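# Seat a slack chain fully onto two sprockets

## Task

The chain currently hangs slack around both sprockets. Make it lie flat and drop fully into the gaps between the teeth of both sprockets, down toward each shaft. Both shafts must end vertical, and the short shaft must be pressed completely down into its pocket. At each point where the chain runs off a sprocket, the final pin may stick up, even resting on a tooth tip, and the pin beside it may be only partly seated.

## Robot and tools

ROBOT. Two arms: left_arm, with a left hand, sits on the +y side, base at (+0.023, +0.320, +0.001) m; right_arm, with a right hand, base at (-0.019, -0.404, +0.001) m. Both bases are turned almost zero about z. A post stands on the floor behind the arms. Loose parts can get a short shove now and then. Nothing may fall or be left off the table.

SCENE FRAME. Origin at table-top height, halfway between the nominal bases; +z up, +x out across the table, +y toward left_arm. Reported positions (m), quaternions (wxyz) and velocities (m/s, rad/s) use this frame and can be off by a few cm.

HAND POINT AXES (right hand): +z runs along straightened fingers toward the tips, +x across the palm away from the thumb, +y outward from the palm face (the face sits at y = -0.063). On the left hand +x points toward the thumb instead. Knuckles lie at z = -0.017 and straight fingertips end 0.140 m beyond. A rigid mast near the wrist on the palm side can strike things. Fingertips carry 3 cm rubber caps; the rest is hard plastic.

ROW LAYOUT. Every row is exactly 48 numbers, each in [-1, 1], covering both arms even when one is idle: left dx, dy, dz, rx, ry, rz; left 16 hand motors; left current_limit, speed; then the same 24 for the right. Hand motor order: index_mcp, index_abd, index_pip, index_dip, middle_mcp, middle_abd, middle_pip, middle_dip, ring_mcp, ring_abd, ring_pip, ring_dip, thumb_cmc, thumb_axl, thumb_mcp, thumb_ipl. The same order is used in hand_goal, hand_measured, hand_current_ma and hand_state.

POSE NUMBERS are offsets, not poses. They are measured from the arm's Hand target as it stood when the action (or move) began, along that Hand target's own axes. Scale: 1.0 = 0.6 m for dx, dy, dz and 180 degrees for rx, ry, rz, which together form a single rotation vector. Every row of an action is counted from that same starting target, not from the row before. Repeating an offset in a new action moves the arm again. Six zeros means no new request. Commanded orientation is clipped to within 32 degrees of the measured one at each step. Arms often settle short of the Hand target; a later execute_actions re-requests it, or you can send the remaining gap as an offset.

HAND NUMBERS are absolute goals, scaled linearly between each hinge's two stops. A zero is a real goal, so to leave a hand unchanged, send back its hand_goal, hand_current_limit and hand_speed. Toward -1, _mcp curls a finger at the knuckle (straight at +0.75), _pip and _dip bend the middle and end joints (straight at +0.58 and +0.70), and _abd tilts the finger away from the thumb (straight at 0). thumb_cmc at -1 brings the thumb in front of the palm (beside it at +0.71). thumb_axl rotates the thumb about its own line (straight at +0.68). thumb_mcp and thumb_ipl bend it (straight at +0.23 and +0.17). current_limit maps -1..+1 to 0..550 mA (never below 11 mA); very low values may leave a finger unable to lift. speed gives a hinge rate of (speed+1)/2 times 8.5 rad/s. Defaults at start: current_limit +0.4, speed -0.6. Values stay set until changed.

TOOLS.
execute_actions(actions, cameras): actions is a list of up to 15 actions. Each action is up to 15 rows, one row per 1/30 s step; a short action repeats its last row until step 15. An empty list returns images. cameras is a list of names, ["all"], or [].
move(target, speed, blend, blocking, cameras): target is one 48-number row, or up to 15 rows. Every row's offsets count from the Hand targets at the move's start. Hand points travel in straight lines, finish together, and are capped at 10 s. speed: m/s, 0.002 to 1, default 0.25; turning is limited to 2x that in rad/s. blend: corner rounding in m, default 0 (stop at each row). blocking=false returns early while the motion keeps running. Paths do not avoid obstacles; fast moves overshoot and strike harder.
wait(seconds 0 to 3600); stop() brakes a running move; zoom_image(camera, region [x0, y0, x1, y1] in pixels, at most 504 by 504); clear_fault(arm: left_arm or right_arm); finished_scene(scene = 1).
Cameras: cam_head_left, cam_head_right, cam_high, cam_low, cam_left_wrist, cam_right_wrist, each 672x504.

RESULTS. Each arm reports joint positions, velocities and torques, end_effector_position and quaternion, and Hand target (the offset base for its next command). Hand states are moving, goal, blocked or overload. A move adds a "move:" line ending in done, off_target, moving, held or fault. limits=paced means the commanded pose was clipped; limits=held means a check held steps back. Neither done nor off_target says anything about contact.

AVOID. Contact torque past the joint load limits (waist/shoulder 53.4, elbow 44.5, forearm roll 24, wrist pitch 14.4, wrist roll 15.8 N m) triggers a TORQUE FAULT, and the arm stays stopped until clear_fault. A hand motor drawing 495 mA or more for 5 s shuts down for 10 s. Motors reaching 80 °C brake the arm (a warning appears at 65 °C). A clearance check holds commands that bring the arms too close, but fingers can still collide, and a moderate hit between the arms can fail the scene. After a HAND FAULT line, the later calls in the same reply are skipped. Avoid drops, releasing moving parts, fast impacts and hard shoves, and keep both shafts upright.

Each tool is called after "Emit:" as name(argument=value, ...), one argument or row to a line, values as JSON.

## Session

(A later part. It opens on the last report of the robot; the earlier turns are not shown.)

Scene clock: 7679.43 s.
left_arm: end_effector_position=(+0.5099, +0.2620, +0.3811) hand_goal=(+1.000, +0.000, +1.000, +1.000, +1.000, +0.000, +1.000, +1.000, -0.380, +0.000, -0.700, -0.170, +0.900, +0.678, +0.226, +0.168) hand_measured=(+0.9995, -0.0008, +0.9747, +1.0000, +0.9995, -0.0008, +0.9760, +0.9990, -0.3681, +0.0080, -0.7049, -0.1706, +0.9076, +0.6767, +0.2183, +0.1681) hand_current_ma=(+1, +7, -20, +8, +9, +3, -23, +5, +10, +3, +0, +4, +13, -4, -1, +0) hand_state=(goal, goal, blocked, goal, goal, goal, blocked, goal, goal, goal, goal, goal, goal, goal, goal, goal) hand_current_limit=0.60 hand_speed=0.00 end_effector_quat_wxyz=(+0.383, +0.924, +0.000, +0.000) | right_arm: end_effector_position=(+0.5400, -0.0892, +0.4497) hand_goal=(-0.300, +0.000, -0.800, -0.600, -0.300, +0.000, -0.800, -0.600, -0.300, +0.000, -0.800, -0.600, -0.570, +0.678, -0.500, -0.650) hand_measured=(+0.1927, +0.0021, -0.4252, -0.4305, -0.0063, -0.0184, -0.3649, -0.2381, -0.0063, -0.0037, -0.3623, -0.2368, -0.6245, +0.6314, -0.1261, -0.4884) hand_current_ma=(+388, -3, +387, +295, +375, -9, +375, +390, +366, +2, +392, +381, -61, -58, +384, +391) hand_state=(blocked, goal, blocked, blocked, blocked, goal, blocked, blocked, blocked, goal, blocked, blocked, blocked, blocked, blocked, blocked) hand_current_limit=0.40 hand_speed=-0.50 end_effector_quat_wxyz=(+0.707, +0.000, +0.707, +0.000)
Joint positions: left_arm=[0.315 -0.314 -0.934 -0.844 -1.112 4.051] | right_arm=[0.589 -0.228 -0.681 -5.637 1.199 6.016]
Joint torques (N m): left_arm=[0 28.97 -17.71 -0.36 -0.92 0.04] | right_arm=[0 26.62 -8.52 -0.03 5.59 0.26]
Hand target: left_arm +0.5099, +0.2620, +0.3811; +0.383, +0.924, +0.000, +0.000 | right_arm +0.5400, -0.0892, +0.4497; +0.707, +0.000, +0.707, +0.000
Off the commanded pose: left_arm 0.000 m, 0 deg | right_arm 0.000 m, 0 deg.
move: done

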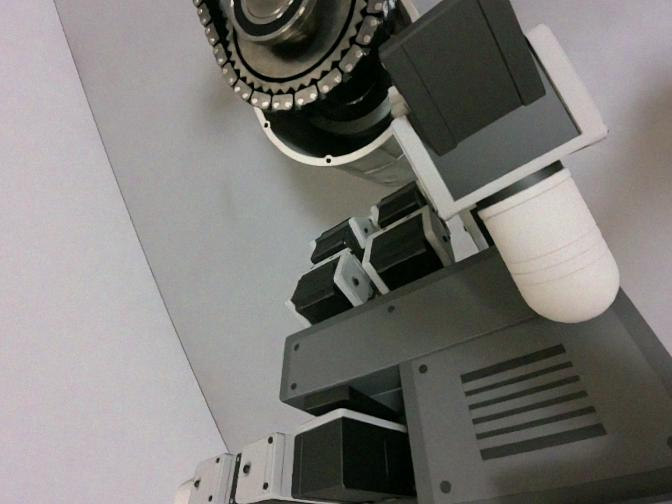

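Emit:
move(
  target=[0,0,0,0,0,0,1,0,1,1,1,0,1,1,-0.38,0,-0.7,-0.17,0.9,0.678,0.226,0.168,0.6,0,0,0.0167,0,0,0,0,-0.3,0,-0.8,-0.6,-0.3,0,-0.8,-0.6,-0.3,0,-0.8,-0.6,-0.571,0.678,-0.5,-0.65,0.4,-0.5],
  speed=0.02,
  cameras=["cam_left_wrist"],
)

Emit:
zoom_image(
  camera="cam_left_wrist",
  region=[190, 0, 410, 130],
)

Scene clock: 7687.80 s.
left_arm: end_effector_position=(+0.5099, +0.2620, +0.3811) hand_goal=(+1.000, +0.000, +1.000, +1.000, +1.000, +0.000, +1.000, +1.000, -0.380, +0.000, -0.700, -0.170, +0.900, +0.678, +0.226, +0.168) hand_measured=(+0.9995, -0.0008, +0.9760, +1.0000, +0.9995, -0.0008, +0.9760, +1.0000, -0.3669, +0.0080, -0.7023, -0.1706, +0.9063, +0.6767, +0.2193, +0.1672) hand_current_ma=(-1, +8, -18, +8, +10, +8, -25, +7, +18, +8, +0, +4, +17, +0, -1, -2) hand_state=(goal, goal, blocked, goal, goal, goal, blocked, goal, goal, goal, goal, goal, goal, goal, goal, goal) hand_current_limit=0.60 hand_speed=0.00 end_effector_quat_wxyz=(+0.383, +0.924, +0.000, +0.000) | right_arm: end_effector_position=(+0.5400, -0.0791, +0.4496) hand_goal=(-0.300, +0.000, -0.800, -0.600, -0.300, +0.000, -0.800, -0.600, -0.300, +0.000, -0.800, -0.600, -0.570, +0.678, -0.500, -0.650) hand_measured=(+0.1939, +0.0095, -0.4598, -0.5057, -0.0328, -0.0184, -0.3700, -0.3591, -0.0352, -0.0037, -0.3649, -0.3617, -0.6258, +0.6293, -0.1291, -0.5531) hand_current_ma=(+407, +7, +389, +123, +382, -16, +386, +383, +375, +5, +389, +390, -77, -49, +380, +191) hand_state=(blocked, goal, blocked, blocked, blocked, goal, blocked, blocked, blocked, goal, blocked, blocked, blocked, blocked, blocked, blocked) hand_current_limit=0.40 hand_speed=-0.50 end_effector_quat_wxyz=(+0.707, +0.000, +0.707, +0.000)
Joint positions: left_arm=[0.315 -0.314 -0.934 -0.844 -1.112 4.051] | right_arm=[0.609 -0.24 -0.696 -5.615 1.202 6.006]
Joint torques (N m): left_arm=[0 28.97 -17.7 -0.36 -0.92 0.04] | right_arm=[0 27.08 -18.58 -0.05 1.57 -1.42]
Hand target: left_arm +0.5099, +0.2620, +0.3811; +0.383, +0.924, +0.000, +0.000 | right_arm +0.5400, -0.0791, +0.4496; +0.707, +0.000, +0.707, +0.000
Off the commanded pose: left_arm 0.000 m, 0 deg | right_arm 0.000 m, 0 deg.
move: done

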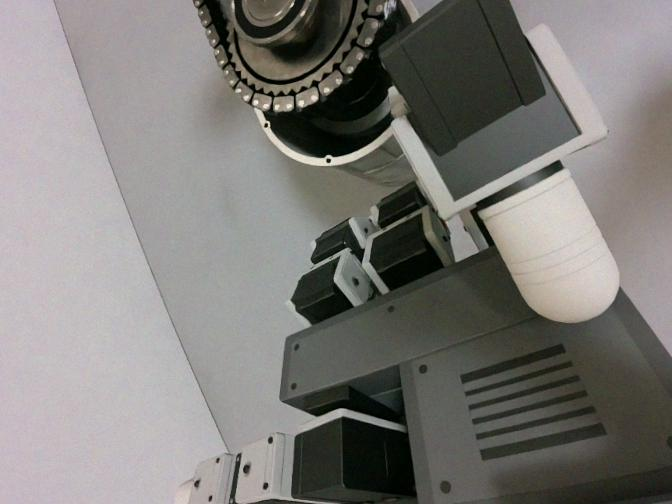

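Scaled by 2.291.

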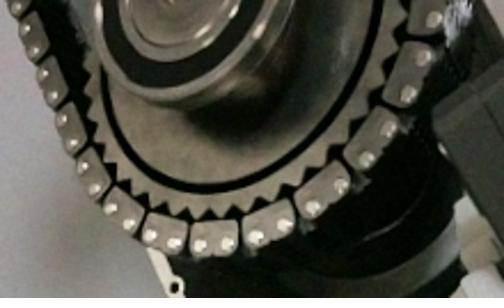

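Emit:
move(
  target=[
    [-0.008,0.0,-0.13,0,0,0,1,0,1,1,1,0,1,1,-0.38,0,-0.7,-0.17,0.9,0.678,0.226,0.168,0.6,0,0,0,0,0,0,0,-0.3,0,-0.8,-0.6,-0.3,0,-0.8,-0.6,-0.3,0,-0.8,-0.6,-0.571,0.678,-0.5,-0.65,0.4,-0.5],
    [-0.008,0.0,-0.13,0.0833,0,0,0.75,0,0.58,0.7,0.75,0,0.58,0.7,-0.38,0,-0.7,-0.17,0.9,0.678,0.226,0.168,0.6,0,0,0,0,0,0,0,-0.3,0,-0.8,-0.6,-0.3,0,-0.8,-0.6,-0.3,0,-0.8,-0.6,-0.571,0.678,-0.5,-0.65,0.4,-0.5],
  ],
  speed=0.2,
  cameras=["cam_high","cam_head_right","cam_left_wrist","cam_low"],
)

Scene clock: 7780.20 s.
left_arm: end_effector_position=(+0.5051, +0.3172, +0.4362) hand_goal=(+0.750, +0.000, +0.580, +0.700, +0.750, +0.000, +0.580, +0.700, -0.380, +0.000, -0.700, -0.170, +0.900, +0.678, +0.226, +0.168) hand_measured=(+0.7535, -0.0008, +0.5782, +0.6945, +0.7523, -0.0008, +0.5782, +0.6958, -0.3693, +0.0080, -0.7036, -0.1706, +0.9076, +0.6777, +0.2183, +0.1681) hand_current_ma=(+3, +12, +5, -1, +8, +5, +2, +4, +18, +6, -2, +3, +13, -5, -5, +2) hand_state=(goal, goal, goal, goal, goal, goal, goal, goal, goal, goal, goal, goal, goal, goal, goal, goal) hand_current_limit=0.60 hand_speed=0.00 end_effector_quat_wxyz=(+0.259, +0.966, +0.000, +0.000) | right_arm: end_effector_position=(+0.5400, -0.0791, +0.4496) hand_goal=(-0.300, +0.000, -0.800, -0.600, -0.300, +0.000, -0.800, -0.600, -0.300, +0.000, -0.800, -0.600, -0.570, +0.678, -0.500, -0.650) hand_measured=(+0.1939, +0.0095, -0.4598, -0.5057, -0.0328, -0.0184, -0.3687, -0.3591, -0.0364, -0.0037, -0.3636, -0.3617, -0.6258, +0.6293, -0.1291, -0.5522) hand_current_ma=(+393, +0, +372, +131, +378, -28, +397, +392, +390, +5, +391, +396, -48, -78, +392, +201) hand_state=(blocked, goal, blocked, blocked, blocked, goal, blocked, blocked, blocked, goal, blocked, blocked, blocked, blocked, blocked, blocked) hand_current_limit=0.40 hand_speed=-0.50 end_effector_quat_wxyz=(+0.707, +0.000, +0.707, +0.000)
Joint positions: left_arm=[0.362 -0.187 -1.049 -0.541 -1.132 3.818] | right_arm=[0.609 -0.24 -0.696 -5.615 1.202 6.006]
Joint torques (N m): left_arm=[0 26.67 -19.82 -0.14 -0.54 0.03] | right_arm=[0 27.08 -18.58 -0.05 1.57 0.26]
Hand target: left_arm +0.5051, +0.3172, +0.4362; +0.259, +0.966, +0.000, +0.000 | right_arm +0.5400, -0.0791, +0.4496; +0.707, +0.000, +0.707, +0.000
Off the commanded pose: left_arm 0.000 m, 0 deg | right_arm 0.000 m, 0 deg.
move: done
Images, in order (width x height): cam_head_right 672x504, cam_high 672x504, cam_low 672x504, cam_left_wrist 672x504.

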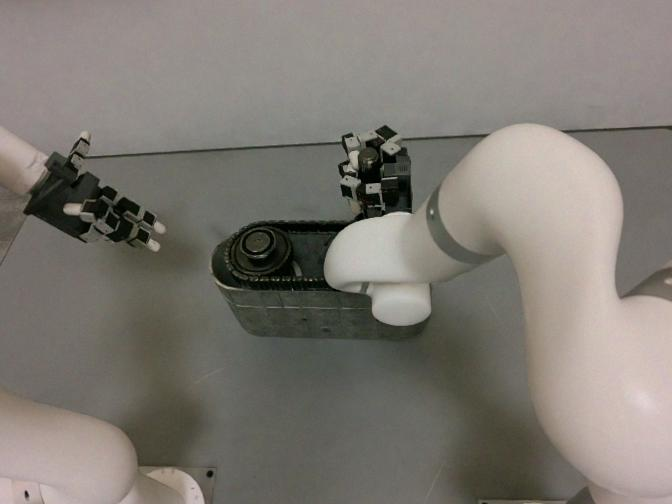

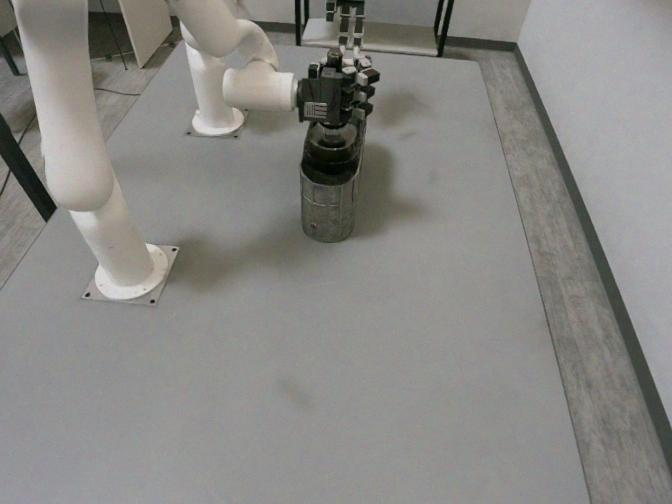

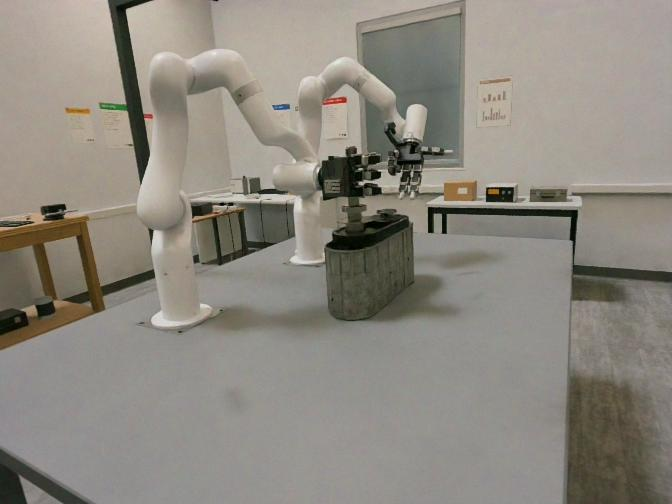

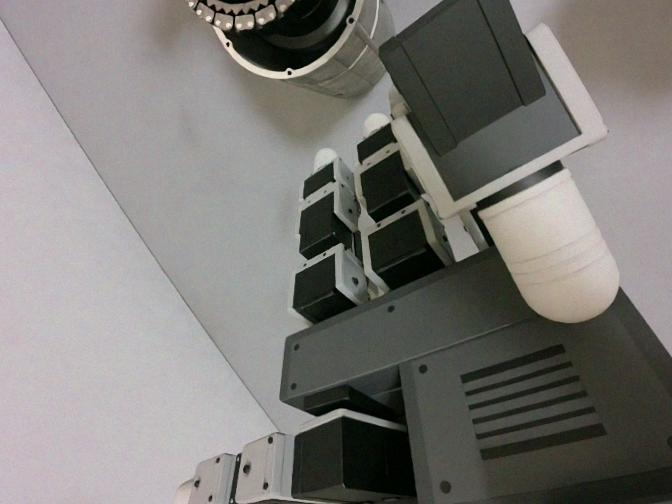

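Emit:
move(
  target=[0,0.1789,0.0682,0,0,0,0.75,0,0.58,0.7,0.75,0,0.58,0.7,-0.38,0,-0.7,-0.17,0.9,0.678,0.226,0.168,0.6,0,0,0,0,0,0,0,-0.3,0,-0.8,-0.6,-0.3,0,-0.8,-0.6,-0.3,0,-0.8,-0.6,-0.571,0.678,-0.5,-0.65,0.4,-0.5],
  speed=0.15,
  cameras=["cam_high","cam_head_right","cam_head_left","cam_left_wrist","cam_low"],
)

Emit:
zoom_image(
  camera="cam_head_left",
  region=[180, 150, 360, 310],
)

Emit:
zoom_image(
  camera="cam_low",
  region=[340, 150, 450, 260],
)

Emit:
zoom_image(
  camera="cam_left_wrist",
  region=[260, 60, 440, 240],
)

Scene clock: 7793.77 s.
left_arm: end_effector_position=(+0.5051, +0.2038, +0.4545) hand_goal=(+0.750, +0.000, +0.580, +0.700, +0.750, +0.000, +0.580, +0.700, -0.380, +0.000, -0.700, -0.170, +0.900, +0.678, +0.226, +0.168) hand_measured=(+0.7535, -0.0008, +0.5795, +0.6945, +0.7523, -0.0008, +0.5770, +0.6958, -0.3669, +0.0080, -0.7036, -0.1706, +0.9076, +0.6777, +0.2193, +0.1672) hand_current_ma=(+8, +7, +9, +1, +13, +2, +2, -1, +12, +5, -5, +6, +16, -5, -9, +3) hand_state=(goal, goal, goal, goal, goal, goal, goal, goal, goal, goal, goal, goal, goal, goal, goal, goal) hand_current_limit=0.60 hand_speed=0.00 end_effector_quat_wxyz=(+0.259, +0.966, +0.000, +0.000) | right_arm: end_effector_position=(+0.5400, -0.0791, +0.4496) hand_goal=(-0.300, +0.000, -0.800, -0.600, -0.300, +0.000, -0.800, -0.600, -0.300, +0.000, -0.800, -0.600, -0.570, +0.678, -0.500, -0.650) hand_measured=(+0.1939, +0.0080, -0.4598, -0.5044, -0.0328, -0.0184, -0.3687, -0.3579, -0.0352, -0.0023, -0.3649, -0.3617, -0.6258, +0.6293, -0.1291, -0.5531) hand_current_ma=(+395, +12, +390, +130, +381, -8, +379, +385, +373, +11, +385, +397, -51, -71, +395, +200) hand_state=(blocked, goal, blocked, blocked, blocked, goal, blocked, blocked, blocked, goal, blocked, blocked, blocked, blocked, blocked, blocked) hand_current_limit=0.40 hand_speed=-0.50 end_effector_quat_wxyz=(+0.707, +0.000, +0.707, +0.000)
Joint positions: left_arm=[0.133 -0.099 -0.991 -0.603 -1.063 3.633] | right_arm=[0.609 -0.24 -0.696 -5.615 1.202 6.006]
Joint torques (N m): left_arm=[0 23.84 -20.16 -0.2 -0.39 0.03] | right_arm=[0 27.08 -18.58 -0.05 1.57 0.26]
Hand target: left_arm +0.5052, +0.2038, +0.4545; +0.259, +0.966, +0.000, +0.000 | right_arm +0.5400, -0.0791, +0.4496; +0.707, +0.000, +0.707, +0.000
Off the commanded pose: left_arm 0.000 m, 0 deg | right_arm 0.000 m, 0 deg.
move: done
Images, in order (width x height): cam_head_left 672x504, cam_head_right 672x504, cam_high 672x504, cam_low 672x504, cam_left_wrist 672x504.

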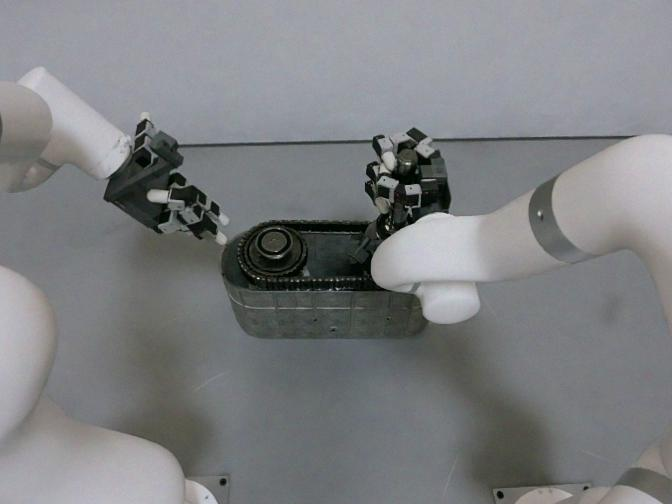

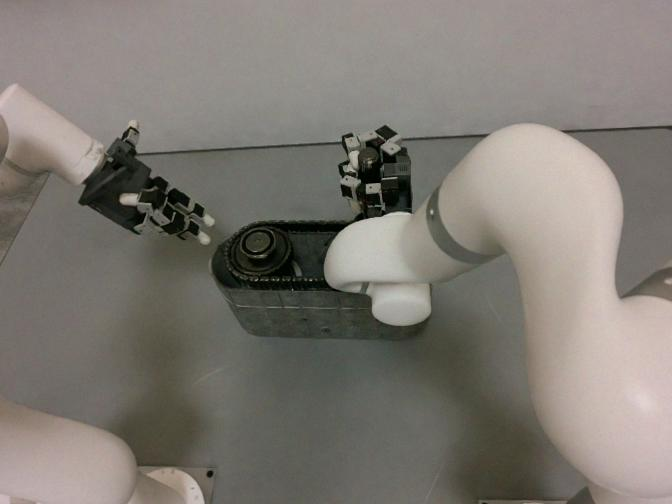

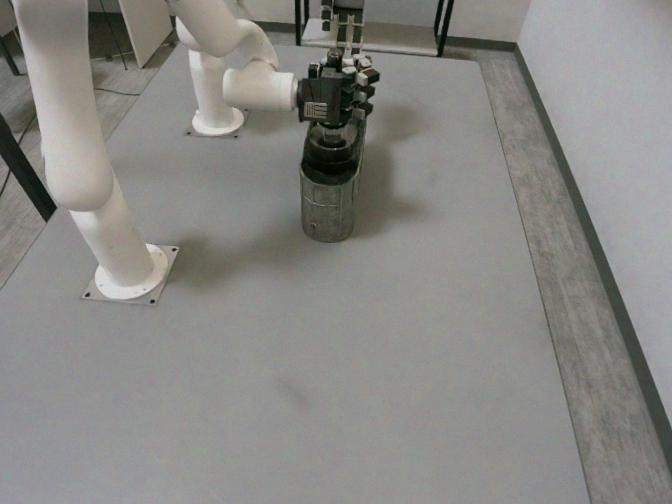

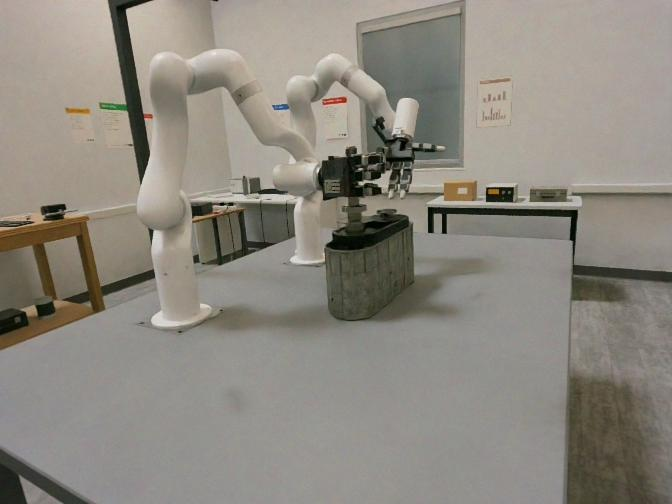

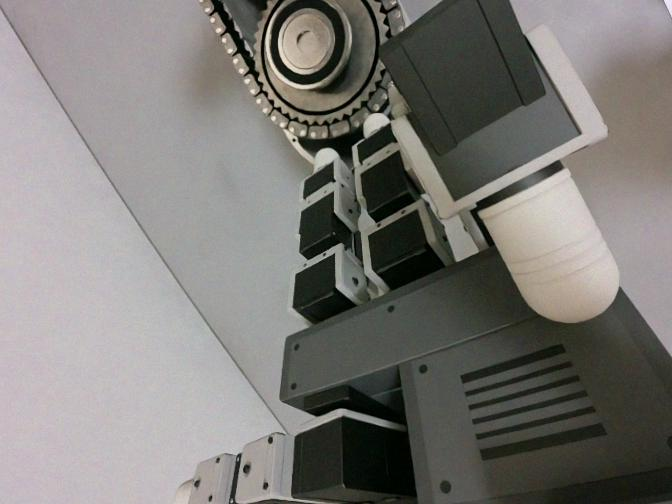

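Scaled by 2.800.

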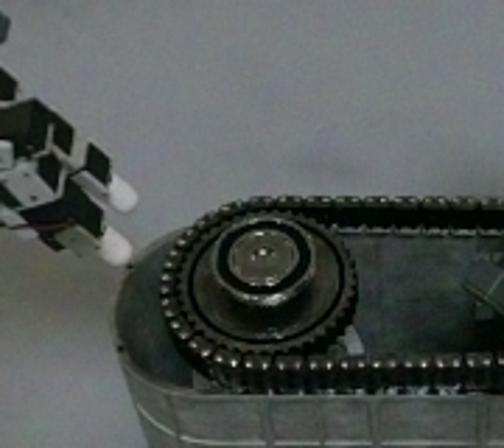

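Scaled by 4.582.

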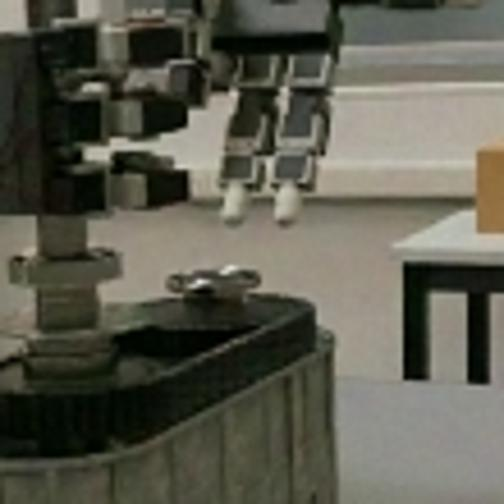

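Scaled by 2.800.

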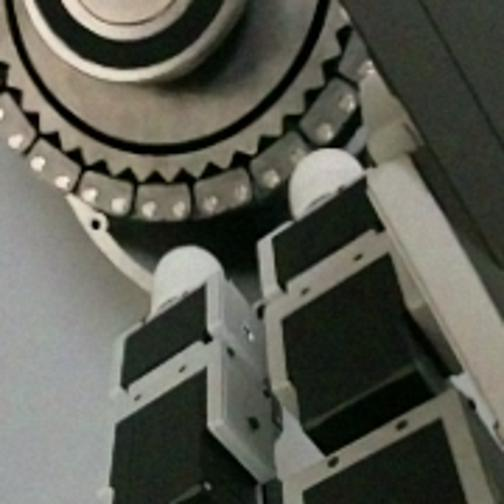

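Emit:
move(
  target=[0,-0.045,0.0779,0,0,0,0.75,0,0.58,0.7,0.75,0,0.58,0.7,-0.38,0,-0.7,-0.17,0.9,0.678,0.226,0.168,0.6,0,0,0,0,0,0,0,-0.3,0,-0.8,-0.6,-0.3,0,-0.8,-0.6,-0.3,0,-0.8,-0.6,-0.571,0.678,-0.5,-0.65,0.4,-0.5],
  speed=0.1,
  cameras=["cam_head_left","cam_left_wrist","cam_low","cam_head_right"],
)

Emit:
zoom_image(
  camera="cam_head_left",
  region=[180, 150, 360, 310],
)

Emit:
zoom_image(
  camera="cam_low",
  region=[340, 150, 450, 260],
)

Emit:
zoom_image(
  camera="cam_left_wrist",
  region=[260, 60, 440, 240],
)

Scene clock: 7806.03 s.
left_arm: end_effector_position=(+0.5052, +0.2037, +0.4006) hand_goal=(+0.750, +0.000, +0.580, +0.700, +0.750, +0.000, +0.580, +0.700, -0.380, +0.000, -0.700, -0.170, +0.900, +0.678, +0.226, +0.168) hand_measured=(+0.7535, +0.0007, +0.5795, +0.6932, +0.7535, -0.0008, +0.5770, +0.6958, -0.3669, +0.0095, -0.7036, -0.1719, +0.9076, +0.6777, +0.2193, +0.1672) hand_current_ma=(-1, +6, +12, +6, +9, +6, +0, +2, +13, -2, -1, +5, +12, -5, -5, +3) hand_state=(goal, goal, goal, goal, goal, goal, goal, goal, goal, goal, goal, goal, goal, goal, goal, goal) hand_current_limit=0.60 hand_speed=0.00 end_effector_quat_wxyz=(+0.259, +0.966, +0.000, +0.000) | right_arm: end_effector_position=(+0.5400, -0.0791, +0.4496) hand_goal=(-0.300, +0.000, -0.800, -0.600, -0.300, +0.000, -0.800, -0.600, -0.300, +0.000, -0.800, -0.600, -0.570, +0.678, -0.500, -0.650) hand_measured=(+0.1939, +0.0080, -0.4598, -0.5057, -0.0316, -0.0169, -0.3674, -0.3579, -0.0352, -0.0037, -0.3649, -0.3630, -0.6258, +0.6293, -0.1291, -0.5531) hand_current_ma=(+398, +4, +393, +125, +389, -28, +394, +390, +376, +8, +397, +392, -41, -66, +387, +189) hand_state=(blocked, goal, blocked, blocked, blocked, goal, blocked, blocked, blocked, goal, blocked, blocked, blocked, blocked, blocked, blocked) hand_current_limit=0.40 hand_speed=-0.50 end_effector_quat_wxyz=(+0.707, +0.000, +0.707, +0.000)
Joint positions: left_arm=[0.133 -0.155 -0.924 -0.648 -0.963 3.717] | right_arm=[0.609 -0.24 -0.696 -5.615 1.202 6.006]
Joint torques (N m): left_arm=[0 25.06 -19.38 -0.19 -0.46 0.03] | right_arm=[0 27.08 -18.58 -0.05 1.57 0.26]
Hand target: left_arm +0.5052, +0.2037, +0.4005; +0.259, +0.966, +0.000, +0.000 | right_arm +0.5400, -0.0791, +0.4496; +0.707, +0.000, +0.707, +0.000
Off the commanded pose: left_arm 0.000 m, 0 deg | right_arm 0.000 m, 0 deg.
move: done
Images, in order (width x height): cam_head_left 672x504, cam_head_right 672x504, cam_low 672x504, cam_left_wrist 672x504.

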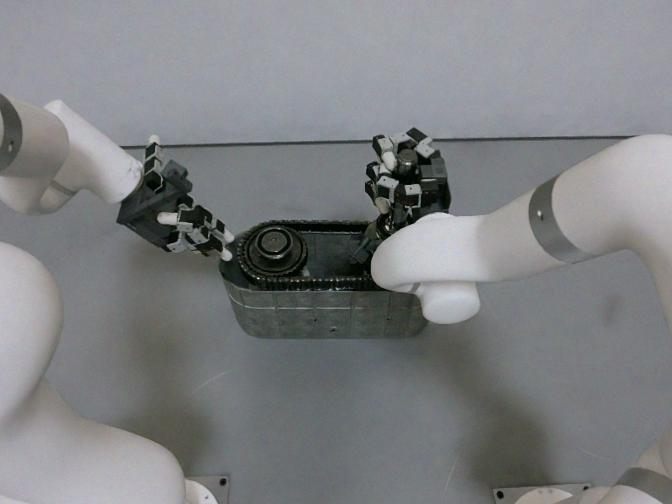

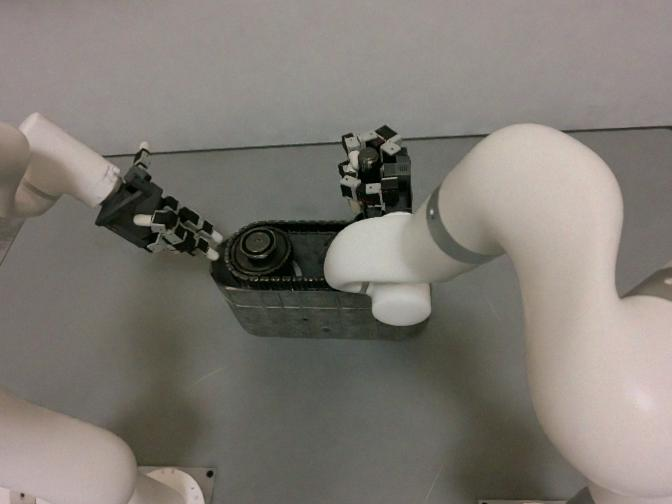

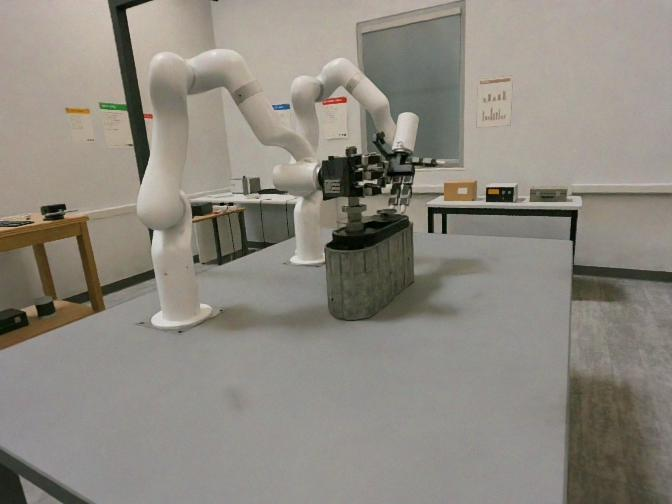

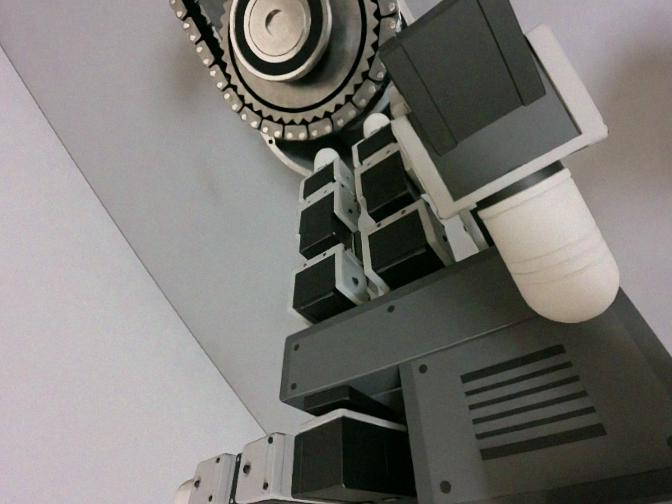

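Scaled by 2.800.

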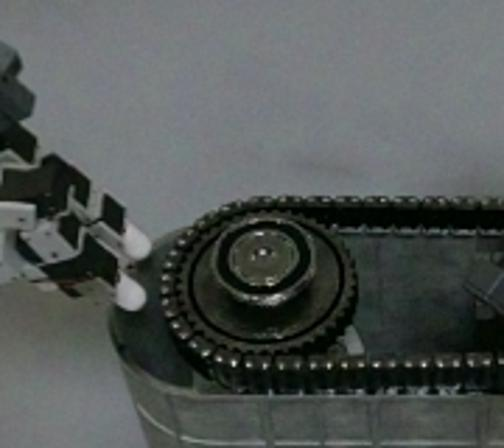

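Scaled by 4.582.

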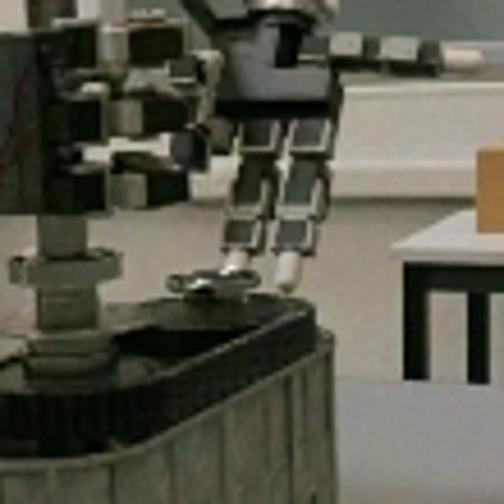

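Scaled by 2.800.

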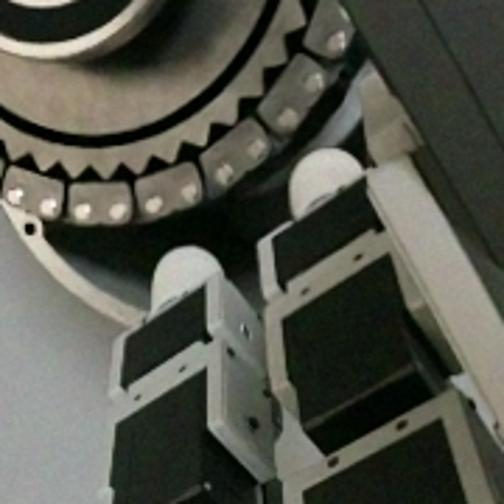

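Emit:
move(
  target=[0,-0.0192,0.0466,0,0,0,0.75,0,0.58,0.7,0.75,0,0.58,0.7,-0.38,0,-0.7,-0.17,0.9,0.678,0.226,0.168,0.6,0,0,0,0,0,0,0,-0.3,0,-0.8,-0.6,-0.3,0,-0.8,-0.6,-0.3,0,-0.8,-0.6,-0.571,0.678,-0.5,-0.65,0.4,-0.5],
  speed=0.05,
  cameras=["cam_head_left","cam_left_wrist"],
)

Emit:
zoom_image(
  camera="cam_head_left",
  region=[180, 150, 360, 310],
)

Emit:
zoom_image(
  camera="cam_left_wrist",
  region=[260, 60, 440, 240],
)

Scene clock: 7828.37 s.
left_arm: end_effector_position=(+0.5052, +0.1997, +0.3706) hand_goal=(+0.750, +0.000, +0.580, +0.700, +0.750, +0.000, +0.580, +0.700, -0.380, +0.000, -0.700, -0.170, +0.900, +0.678, +0.226, +0.168) hand_measured=(+0.7535, +0.0007, +0.5782, +0.6945, +0.7535, -0.0008, +0.5770, +0.6958, -0.3681, +0.0080, -0.7036, -0.1706, +0.9063, +0.6777, +0.2183, +0.1672) hand_current_ma=(+3, +13, +8, +4, +16, +5, -2, +3, +17, +4, -2, +7, +12, -6, -5, +0) hand_state=(goal, goal, goal, goal, goal, goal, goal, goal, goal, goal, goal, goal, goal, goal, goal, goal) hand_current_limit=0.60 hand_speed=0.00 end_effector_quat_wxyz=(+0.259, +0.966, +0.000, +0.000) | right_arm: end_effector_position=(+0.5400, -0.0791, +0.4496) hand_goal=(-0.300, +0.000, -0.800, -0.600, -0.300, +0.000, -0.800, -0.600, -0.300, +0.000, -0.800, -0.600, -0.570, +0.678, -0.500, -0.650) hand_measured=(+0.1939, +0.0080, -0.4598, -0.5057, -0.0316, -0.0169, -0.3687, -0.3579, -0.0352, -0.0023, -0.3649, -0.3617, -0.6245, +0.6293, -0.1301, -0.5531) hand_current_ma=(+399, +16, +399, +128, +392, -13, +392, +392, +367, -4, +379, +377, -55, -52, +391, +207) hand_state=(blocked, goal, blocked, blocked, blocked, goal, blocked, blocked, blocked, goal, blocked, blocked, blocked, blocked, blocked, blocked) hand_current_limit=0.40 hand_speed=-0.50 end_effector_quat_wxyz=(+0.707, +0.000, +0.707, +0.000)
Joint positions: left_arm=[0.124 -0.192 -0.892 -0.683 -0.905 3.765] | right_arm=[0.609 -0.24 -0.696 -5.615 1.202 6.006]
Joint torques (N m): left_arm=[0 25.81 -18.8 -0.19 -0.5 0.03] | right_arm=[0 27.08 -18.58 -0.05 1.57 0.26]
Hand target: left_arm +0.5052, +0.1997, +0.3705; +0.259, +0.966, +0.000, +0.000 | right_arm +0.5400, -0.0791, +0.4496; +0.707, +0.000, +0.707, +0.000
Off the commanded pose: left_arm 0.000 m, 0 deg | right_arm 0.000 m, 0 deg.
move: done

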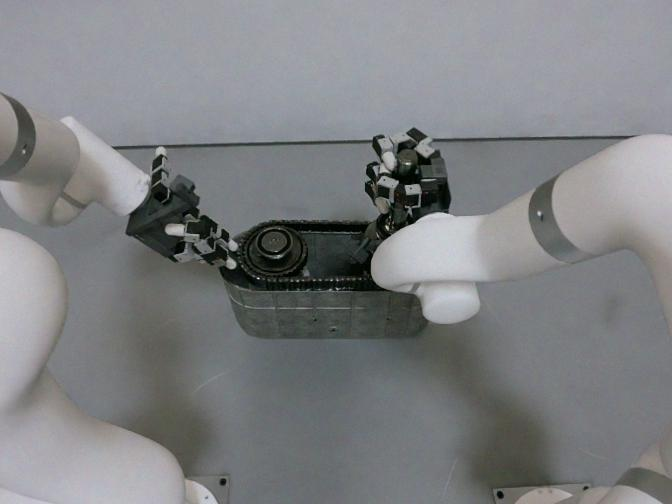

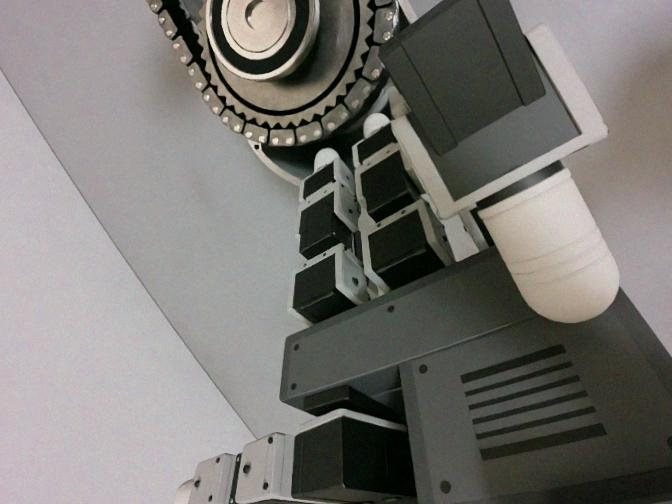

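Scaled by 2.800.

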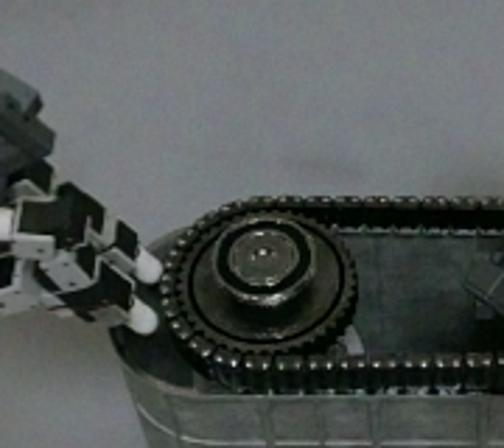

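Scaled by 2.800.

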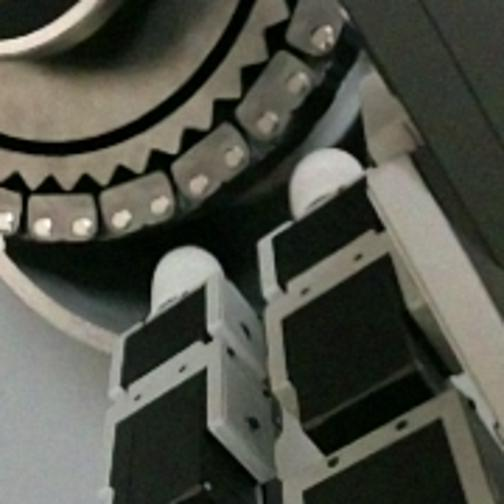

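Emit:
move(
  target=[0,-0.0229,0.033,0,0,0,0.75,0,0.58,0.7,0.75,0,0.58,0.7,-0.38,0,-0.7,-0.17,0.9,0.678,0.226,0.168,0.6,0,0,0,0,0,0,0,-0.3,0,-0.8,-0.6,-0.3,0,-0.8,-0.6,-0.3,0,-0.8,-0.6,-0.571,0.678,-0.5,-0.65,0.4,-0.5],
  speed=0.04,
  cameras=["cam_head_left","cam_left_wrist","cam_low"],
)

Emit:
zoom_image(
  camera="cam_head_left",
  region=[180, 150, 360, 310],
)

Emit:
zoom_image(
  camera="cam_left_wrist",
  region=[260, 60, 440, 240],
)

Emit:
zoom_image(
  camera="cam_low",
  region=[340, 150, 450, 260],
)

Scene clock: 7842.97 s.
left_arm: end_effector_position=(+0.5052, +0.2017, +0.3466) hand_goal=(+0.750, +0.000, +0.580, +0.700, +0.750, +0.000, +0.580, +0.700, -0.380, +0.000, -0.700, -0.170, +0.900, +0.678, +0.226, +0.168) hand_measured=(+0.7233, -0.0052, +0.5641, +0.6945, +0.7306, +0.0007, +0.5718, +0.6958, -0.3681, +0.0080, -0.7036, -0.1719, +0.9063, +0.6767, +0.2183, +0.1681) hand_current_ma=(-34, +11, -6, +7, -13, +5, -8, +0, +13, +1, +4, +5, +12, -5, -2, +0) hand_state=(blocked, goal, goal, goal, goal, goal, goal, goal, goal, goal, goal, goal, goal, goal, goal, goal) hand_current_limit=0.60 hand_speed=0.00 end_effector_quat_wxyz=(+0.259, +0.966, +0.000, +0.000) | right_arm: end_effector_position=(+0.5400, -0.0791, +0.4496) hand_goal=(-0.300, +0.000, -0.800, -0.600, -0.300, +0.000, -0.800, -0.600, -0.300, +0.000, -0.800, -0.600, -0.570, +0.678, -0.500, -0.650) hand_measured=(+0.1939, +0.0080, -0.4598, -0.5057, -0.0316, -0.0169, -0.3687, -0.3579, -0.0364, -0.0023, -0.3649, -0.3617, -0.6258, +0.6303, -0.1291, -0.5522) hand_current_ma=(+387, -10, +384, +129, +387, -8, +398, +396, +379, +1, +376, +373, -68, -68, +397, +215) hand_state=(blocked, goal, blocked, blocked, blocked, goal, blocked, blocked, blocked, goal, blocked, blocked, blocked, blocked, blocked, blocked) hand_current_limit=0.40 hand_speed=-0.50 end_effector_quat_wxyz=(+0.707, +0.000, +0.707, +0.000)
Joint positions: left_arm=[0.129 -0.227 -0.872 -0.71 -0.864 3.813] | right_arm=[0.609 -0.24 -0.696 -5.615 1.202 6.006]
Joint torques (N m): left_arm=[0 26.53 -11.67 -0.19 -0.54 0.03] | right_arm=[0 27.08 -18.58 -0.05 1.57 0.26]
Hand target: left_arm +0.5052, +0.2017, +0.3465; +0.259, +0.966, +0.000, +0.000 | right_arm +0.5400, -0.0791, +0.4496; +0.707, +0.000, +0.707, +0.000
Off the commanded pose: left_arm 0.000 m, 0 deg | right_arm 0.000 m, 0 deg.
move: done
Images, in order (width x height): cam_head_left 672x504, cam_low 672x504, cam_left_wrist 672x504.

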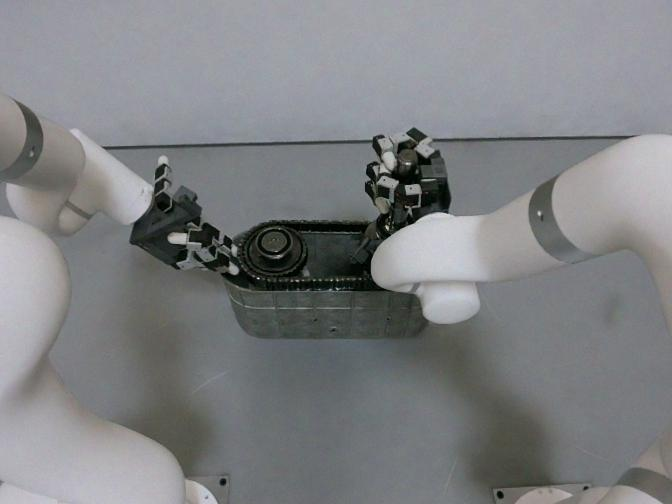

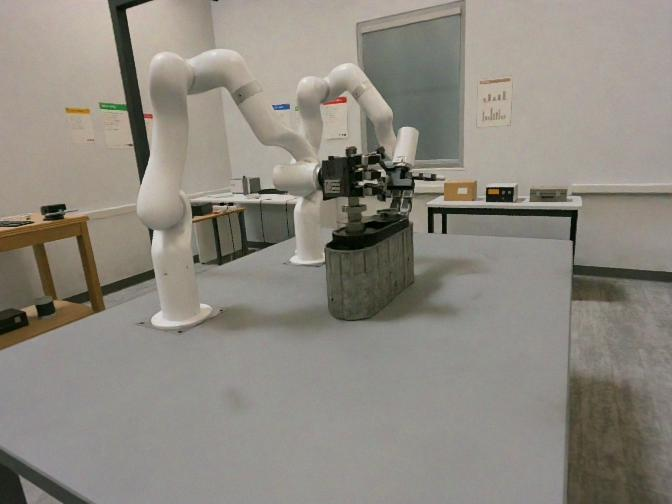

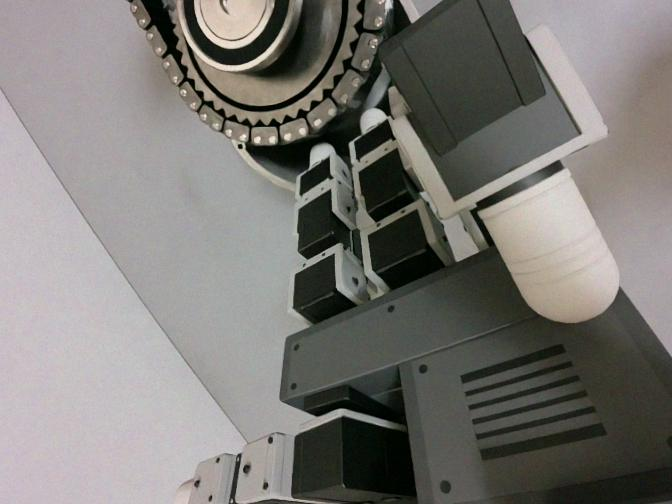

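Scaled by 2.800.

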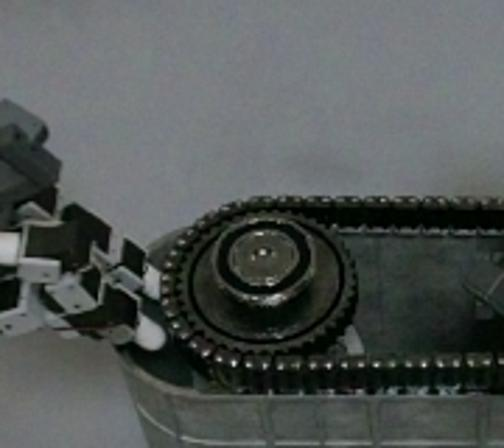

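Scaled by 2.800.

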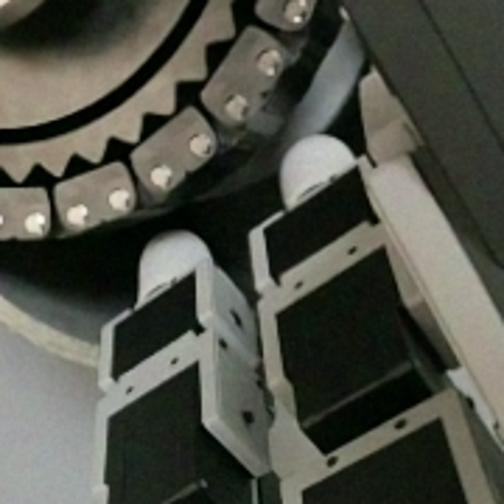

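Scaled by 4.582.

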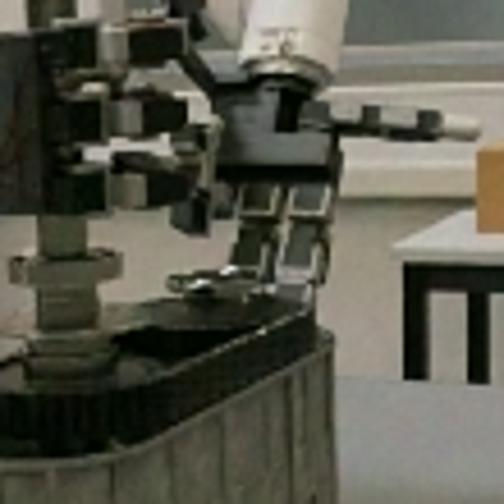

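Emit:
move(
  target=[0,0.01155,0.0067,0,0,0,0.75,0,0.58,0.7,0.75,0,0.58,0.7,-0.38,0,-0.7,-0.17,0.9,0.678,0.226,0.168,0.6,0,0,0,0,0,0,0,-0.3,0,-0.8,-0.6,-0.3,0,-0.8,-0.6,-0.3,0,-0.8,-0.6,-0.571,0.678,-0.5,-0.65,0.4,-0.5],
  speed=0.03,
  cameras=["cam_head_left","cam_left_wrist"],
)

Emit:
zoom_image(
  camera="cam_left_wrist",
  region=[210, 20, 430, 220],
)

Scene clock: 7861.13 s.
left_arm: end_effector_position=(+0.5052, +0.1937, +0.3465) hand_goal=(+0.750, +0.000, +0.580, +0.700, +0.750, +0.000, +0.580, +0.700, -0.380, +0.000, -0.700, -0.170, +0.900, +0.678, +0.226, +0.168) hand_measured=(+0.7523, -0.0052, +0.5808, +0.6945, +0.7511, -0.0008, +0.5770, +0.6945, -0.3681, +0.0095, -0.7036, -0.1719, +0.9076, +0.6777, +0.2193, +0.1672) hand_current_ma=(+3, +10, +7, +3, +11, +7, -3, +4, +12, +6, -1, +7, +19, -3, -3, +2) hand_state=(goal, goal, goal, goal, goal, goal, goal, goal, goal, goal, goal, goal, goal, goal, goal, goal) hand_current_limit=0.60 hand_speed=0.00 end_effector_quat_wxyz=(+0.259, +0.966, +0.000, +0.000) | right_arm: end_effector_position=(+0.5400, -0.0791, +0.4496) hand_goal=(-0.300, +0.000, -0.800, -0.600, -0.300, +0.000, -0.800, -0.600, -0.300, +0.000, -0.800, -0.600, -0.570, +0.678, -0.500, -0.650) hand_measured=(+0.1927, +0.0080, -0.4598, -0.5044, -0.0328, -0.0184, -0.3674, -0.3579, -0.0364, -0.0037, -0.3636, -0.3604, -0.6245, +0.6293, -0.1291, -0.5522) hand_current_ma=(+378, +3, +387, +140, +374, -12, +401, +387, +379, +9, +404, +380, -69, -40, +379, +203) hand_state=(blocked, goal, blocked, blocked, blocked, goal, blocked, blocked, blocked, goal, blocked, blocked, blocked, blocked, blocked, blocked) hand_current_limit=0.40 hand_speed=-0.50 end_effector_quat_wxyz=(+0.707, +0.000, +0.707, +0.000)
Joint positions: left_arm=[0.112 -0.225 -0.869 -0.717 -0.857 3.804] | right_arm=[0.609 -0.24 -0.696 -5.615 1.202 6.006]
Joint torques (N m): left_arm=[0 26.46 -18.27 -0.19 -0.53 0.03] | right_arm=[0 27.08 -18.58 -0.05 1.57 0.26]
Hand target: left_arm +0.5052, +0.1937, +0.3465; +0.259, +0.966, +0.000, +0.000 | right_arm +0.5400, -0.0791, +0.4496; +0.707, +0.000, +0.707, +0.000
Off the commanded pose: left_arm 0.000 m, 0 deg | right_arm 0.000 m, 0 deg.
move: done

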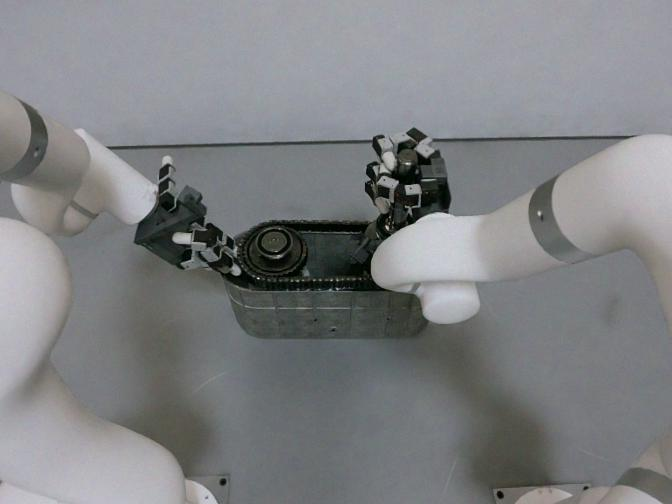

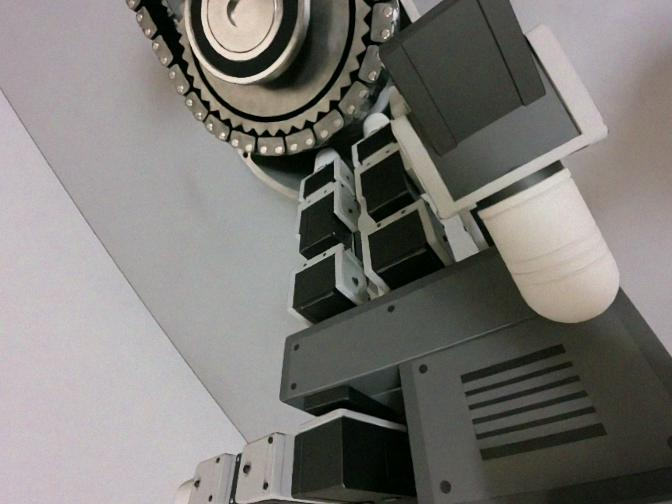

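Scaled by 2.291.

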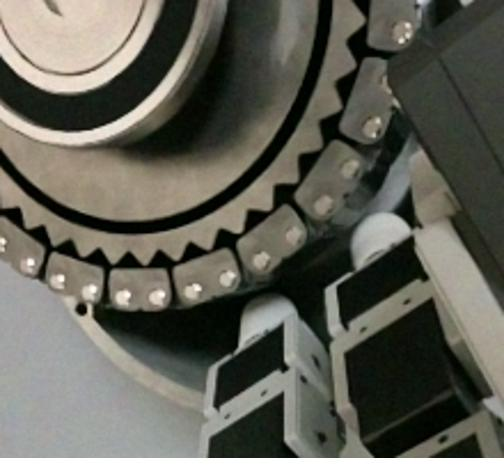

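Emit:
move(
  target=[0,0.0127,-0.012,0,0,0,0.75,0,0.58,0.7,0.75,0,0.58,0.7,-0.38,0,-0.7,-0.17,0.9,0.678,0.226,0.168,0.6,0,0,0,0,0,0,0,-0.3,0,-0.8,-0.6,-0.3,0,-0.8,-0.6,-0.3,0,-0.8,-0.6,-0.571,0.678,-0.5,-0.65,0.4,-0.5],
  speed=0.03,
  cameras=["cam_head_left","cam_left_wrist"],
)

Emit:
zoom_image(
  camera="cam_left_wrist",
  region=[210, 20, 430, 220],
)

Scene clock: 7870.93 s.
left_arm: end_effector_position=(+0.5052, +0.1907, +0.3565) hand_goal=(+0.750, +0.000, +0.580, +0.700, +0.750, +0.000, +0.580, +0.700, -0.380, +0.000, -0.700, -0.170, +0.900, +0.678, +0.226, +0.168) hand_measured=(+0.7559, -0.0023, +0.5795, +0.7009, +0.7619, -0.0066, +0.5834, +0.7009, -0.3681, +0.0080, -0.7036, -0.1719, +0.9076, +0.6777, +0.2183, +0.1672) hand_current_ma=(+7, +9, +7, +6, +21, +2, -2, +8, +13, +6, +1, +2, +11, -6, -6, +2) hand_state=(goal, goal, goal, goal, goal, goal, goal, goal, goal, goal, goal, goal, goal, goal, goal, goal) hand_current_limit=0.60 hand_speed=0.00 end_effector_quat_wxyz=(+0.259, +0.966, +0.000, +0.000) | right_arm: end_effector_position=(+0.5400, -0.0791, +0.4496) hand_goal=(-0.300, +0.000, -0.800, -0.600, -0.300, +0.000, -0.800, -0.600, -0.300, +0.000, -0.800, -0.600, -0.570, +0.678, -0.500, -0.650) hand_measured=(+0.1939, +0.0080, -0.4598, -0.5057, -0.0328, -0.0184, -0.3687, -0.3591, -0.0364, -0.0037, -0.3636, -0.3630, -0.6245, +0.6293, -0.1291, -0.5522) hand_current_ma=(+411, -6, +380, +120, +376, -24, +387, +382, +376, +4, +379, +368, -43, -68, +387, +204) hand_state=(blocked, goal, blocked, blocked, blocked, goal, blocked, blocked, blocked, goal, blocked, blocked, blocked, blocked, blocked, blocked) hand_current_limit=0.40 hand_speed=-0.50 end_effector_quat_wxyz=(+0.707, +0.000, +0.707, +0.000)
Joint positions: left_arm=[0.105 -0.209 -0.877 -0.707 -0.872 3.78] | right_arm=[0.609 -0.24 -0.696 -5.615 1.202 6.006]
Joint torques (N m): left_arm=[0 26.13 -18.51 -0.19 -0.51 0.03] | right_arm=[0 27.08 -18.58 -0.05 1.57 0.26]
Hand target: left_arm +0.5052, +0.1907, +0.3566; +0.259, +0.966, +0.000, +0.000 | right_arm +0.5400, -0.0791, +0.4496; +0.707, +0.000, +0.707, +0.000
Off the commanded pose: left_arm 0.000 m, 0 deg | right_arm 0.000 m, 0 deg.
move: done

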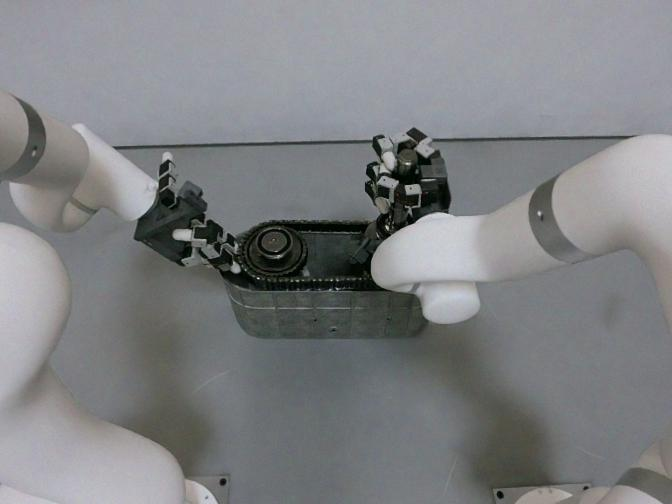

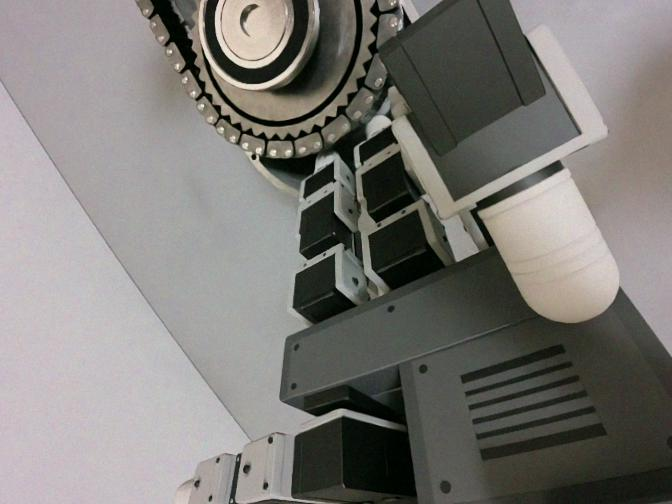

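Scaled by 2.291.

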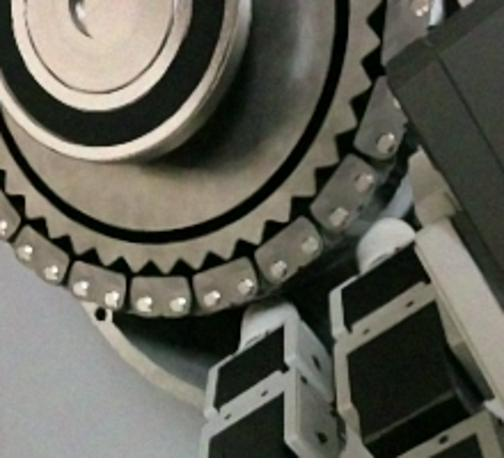

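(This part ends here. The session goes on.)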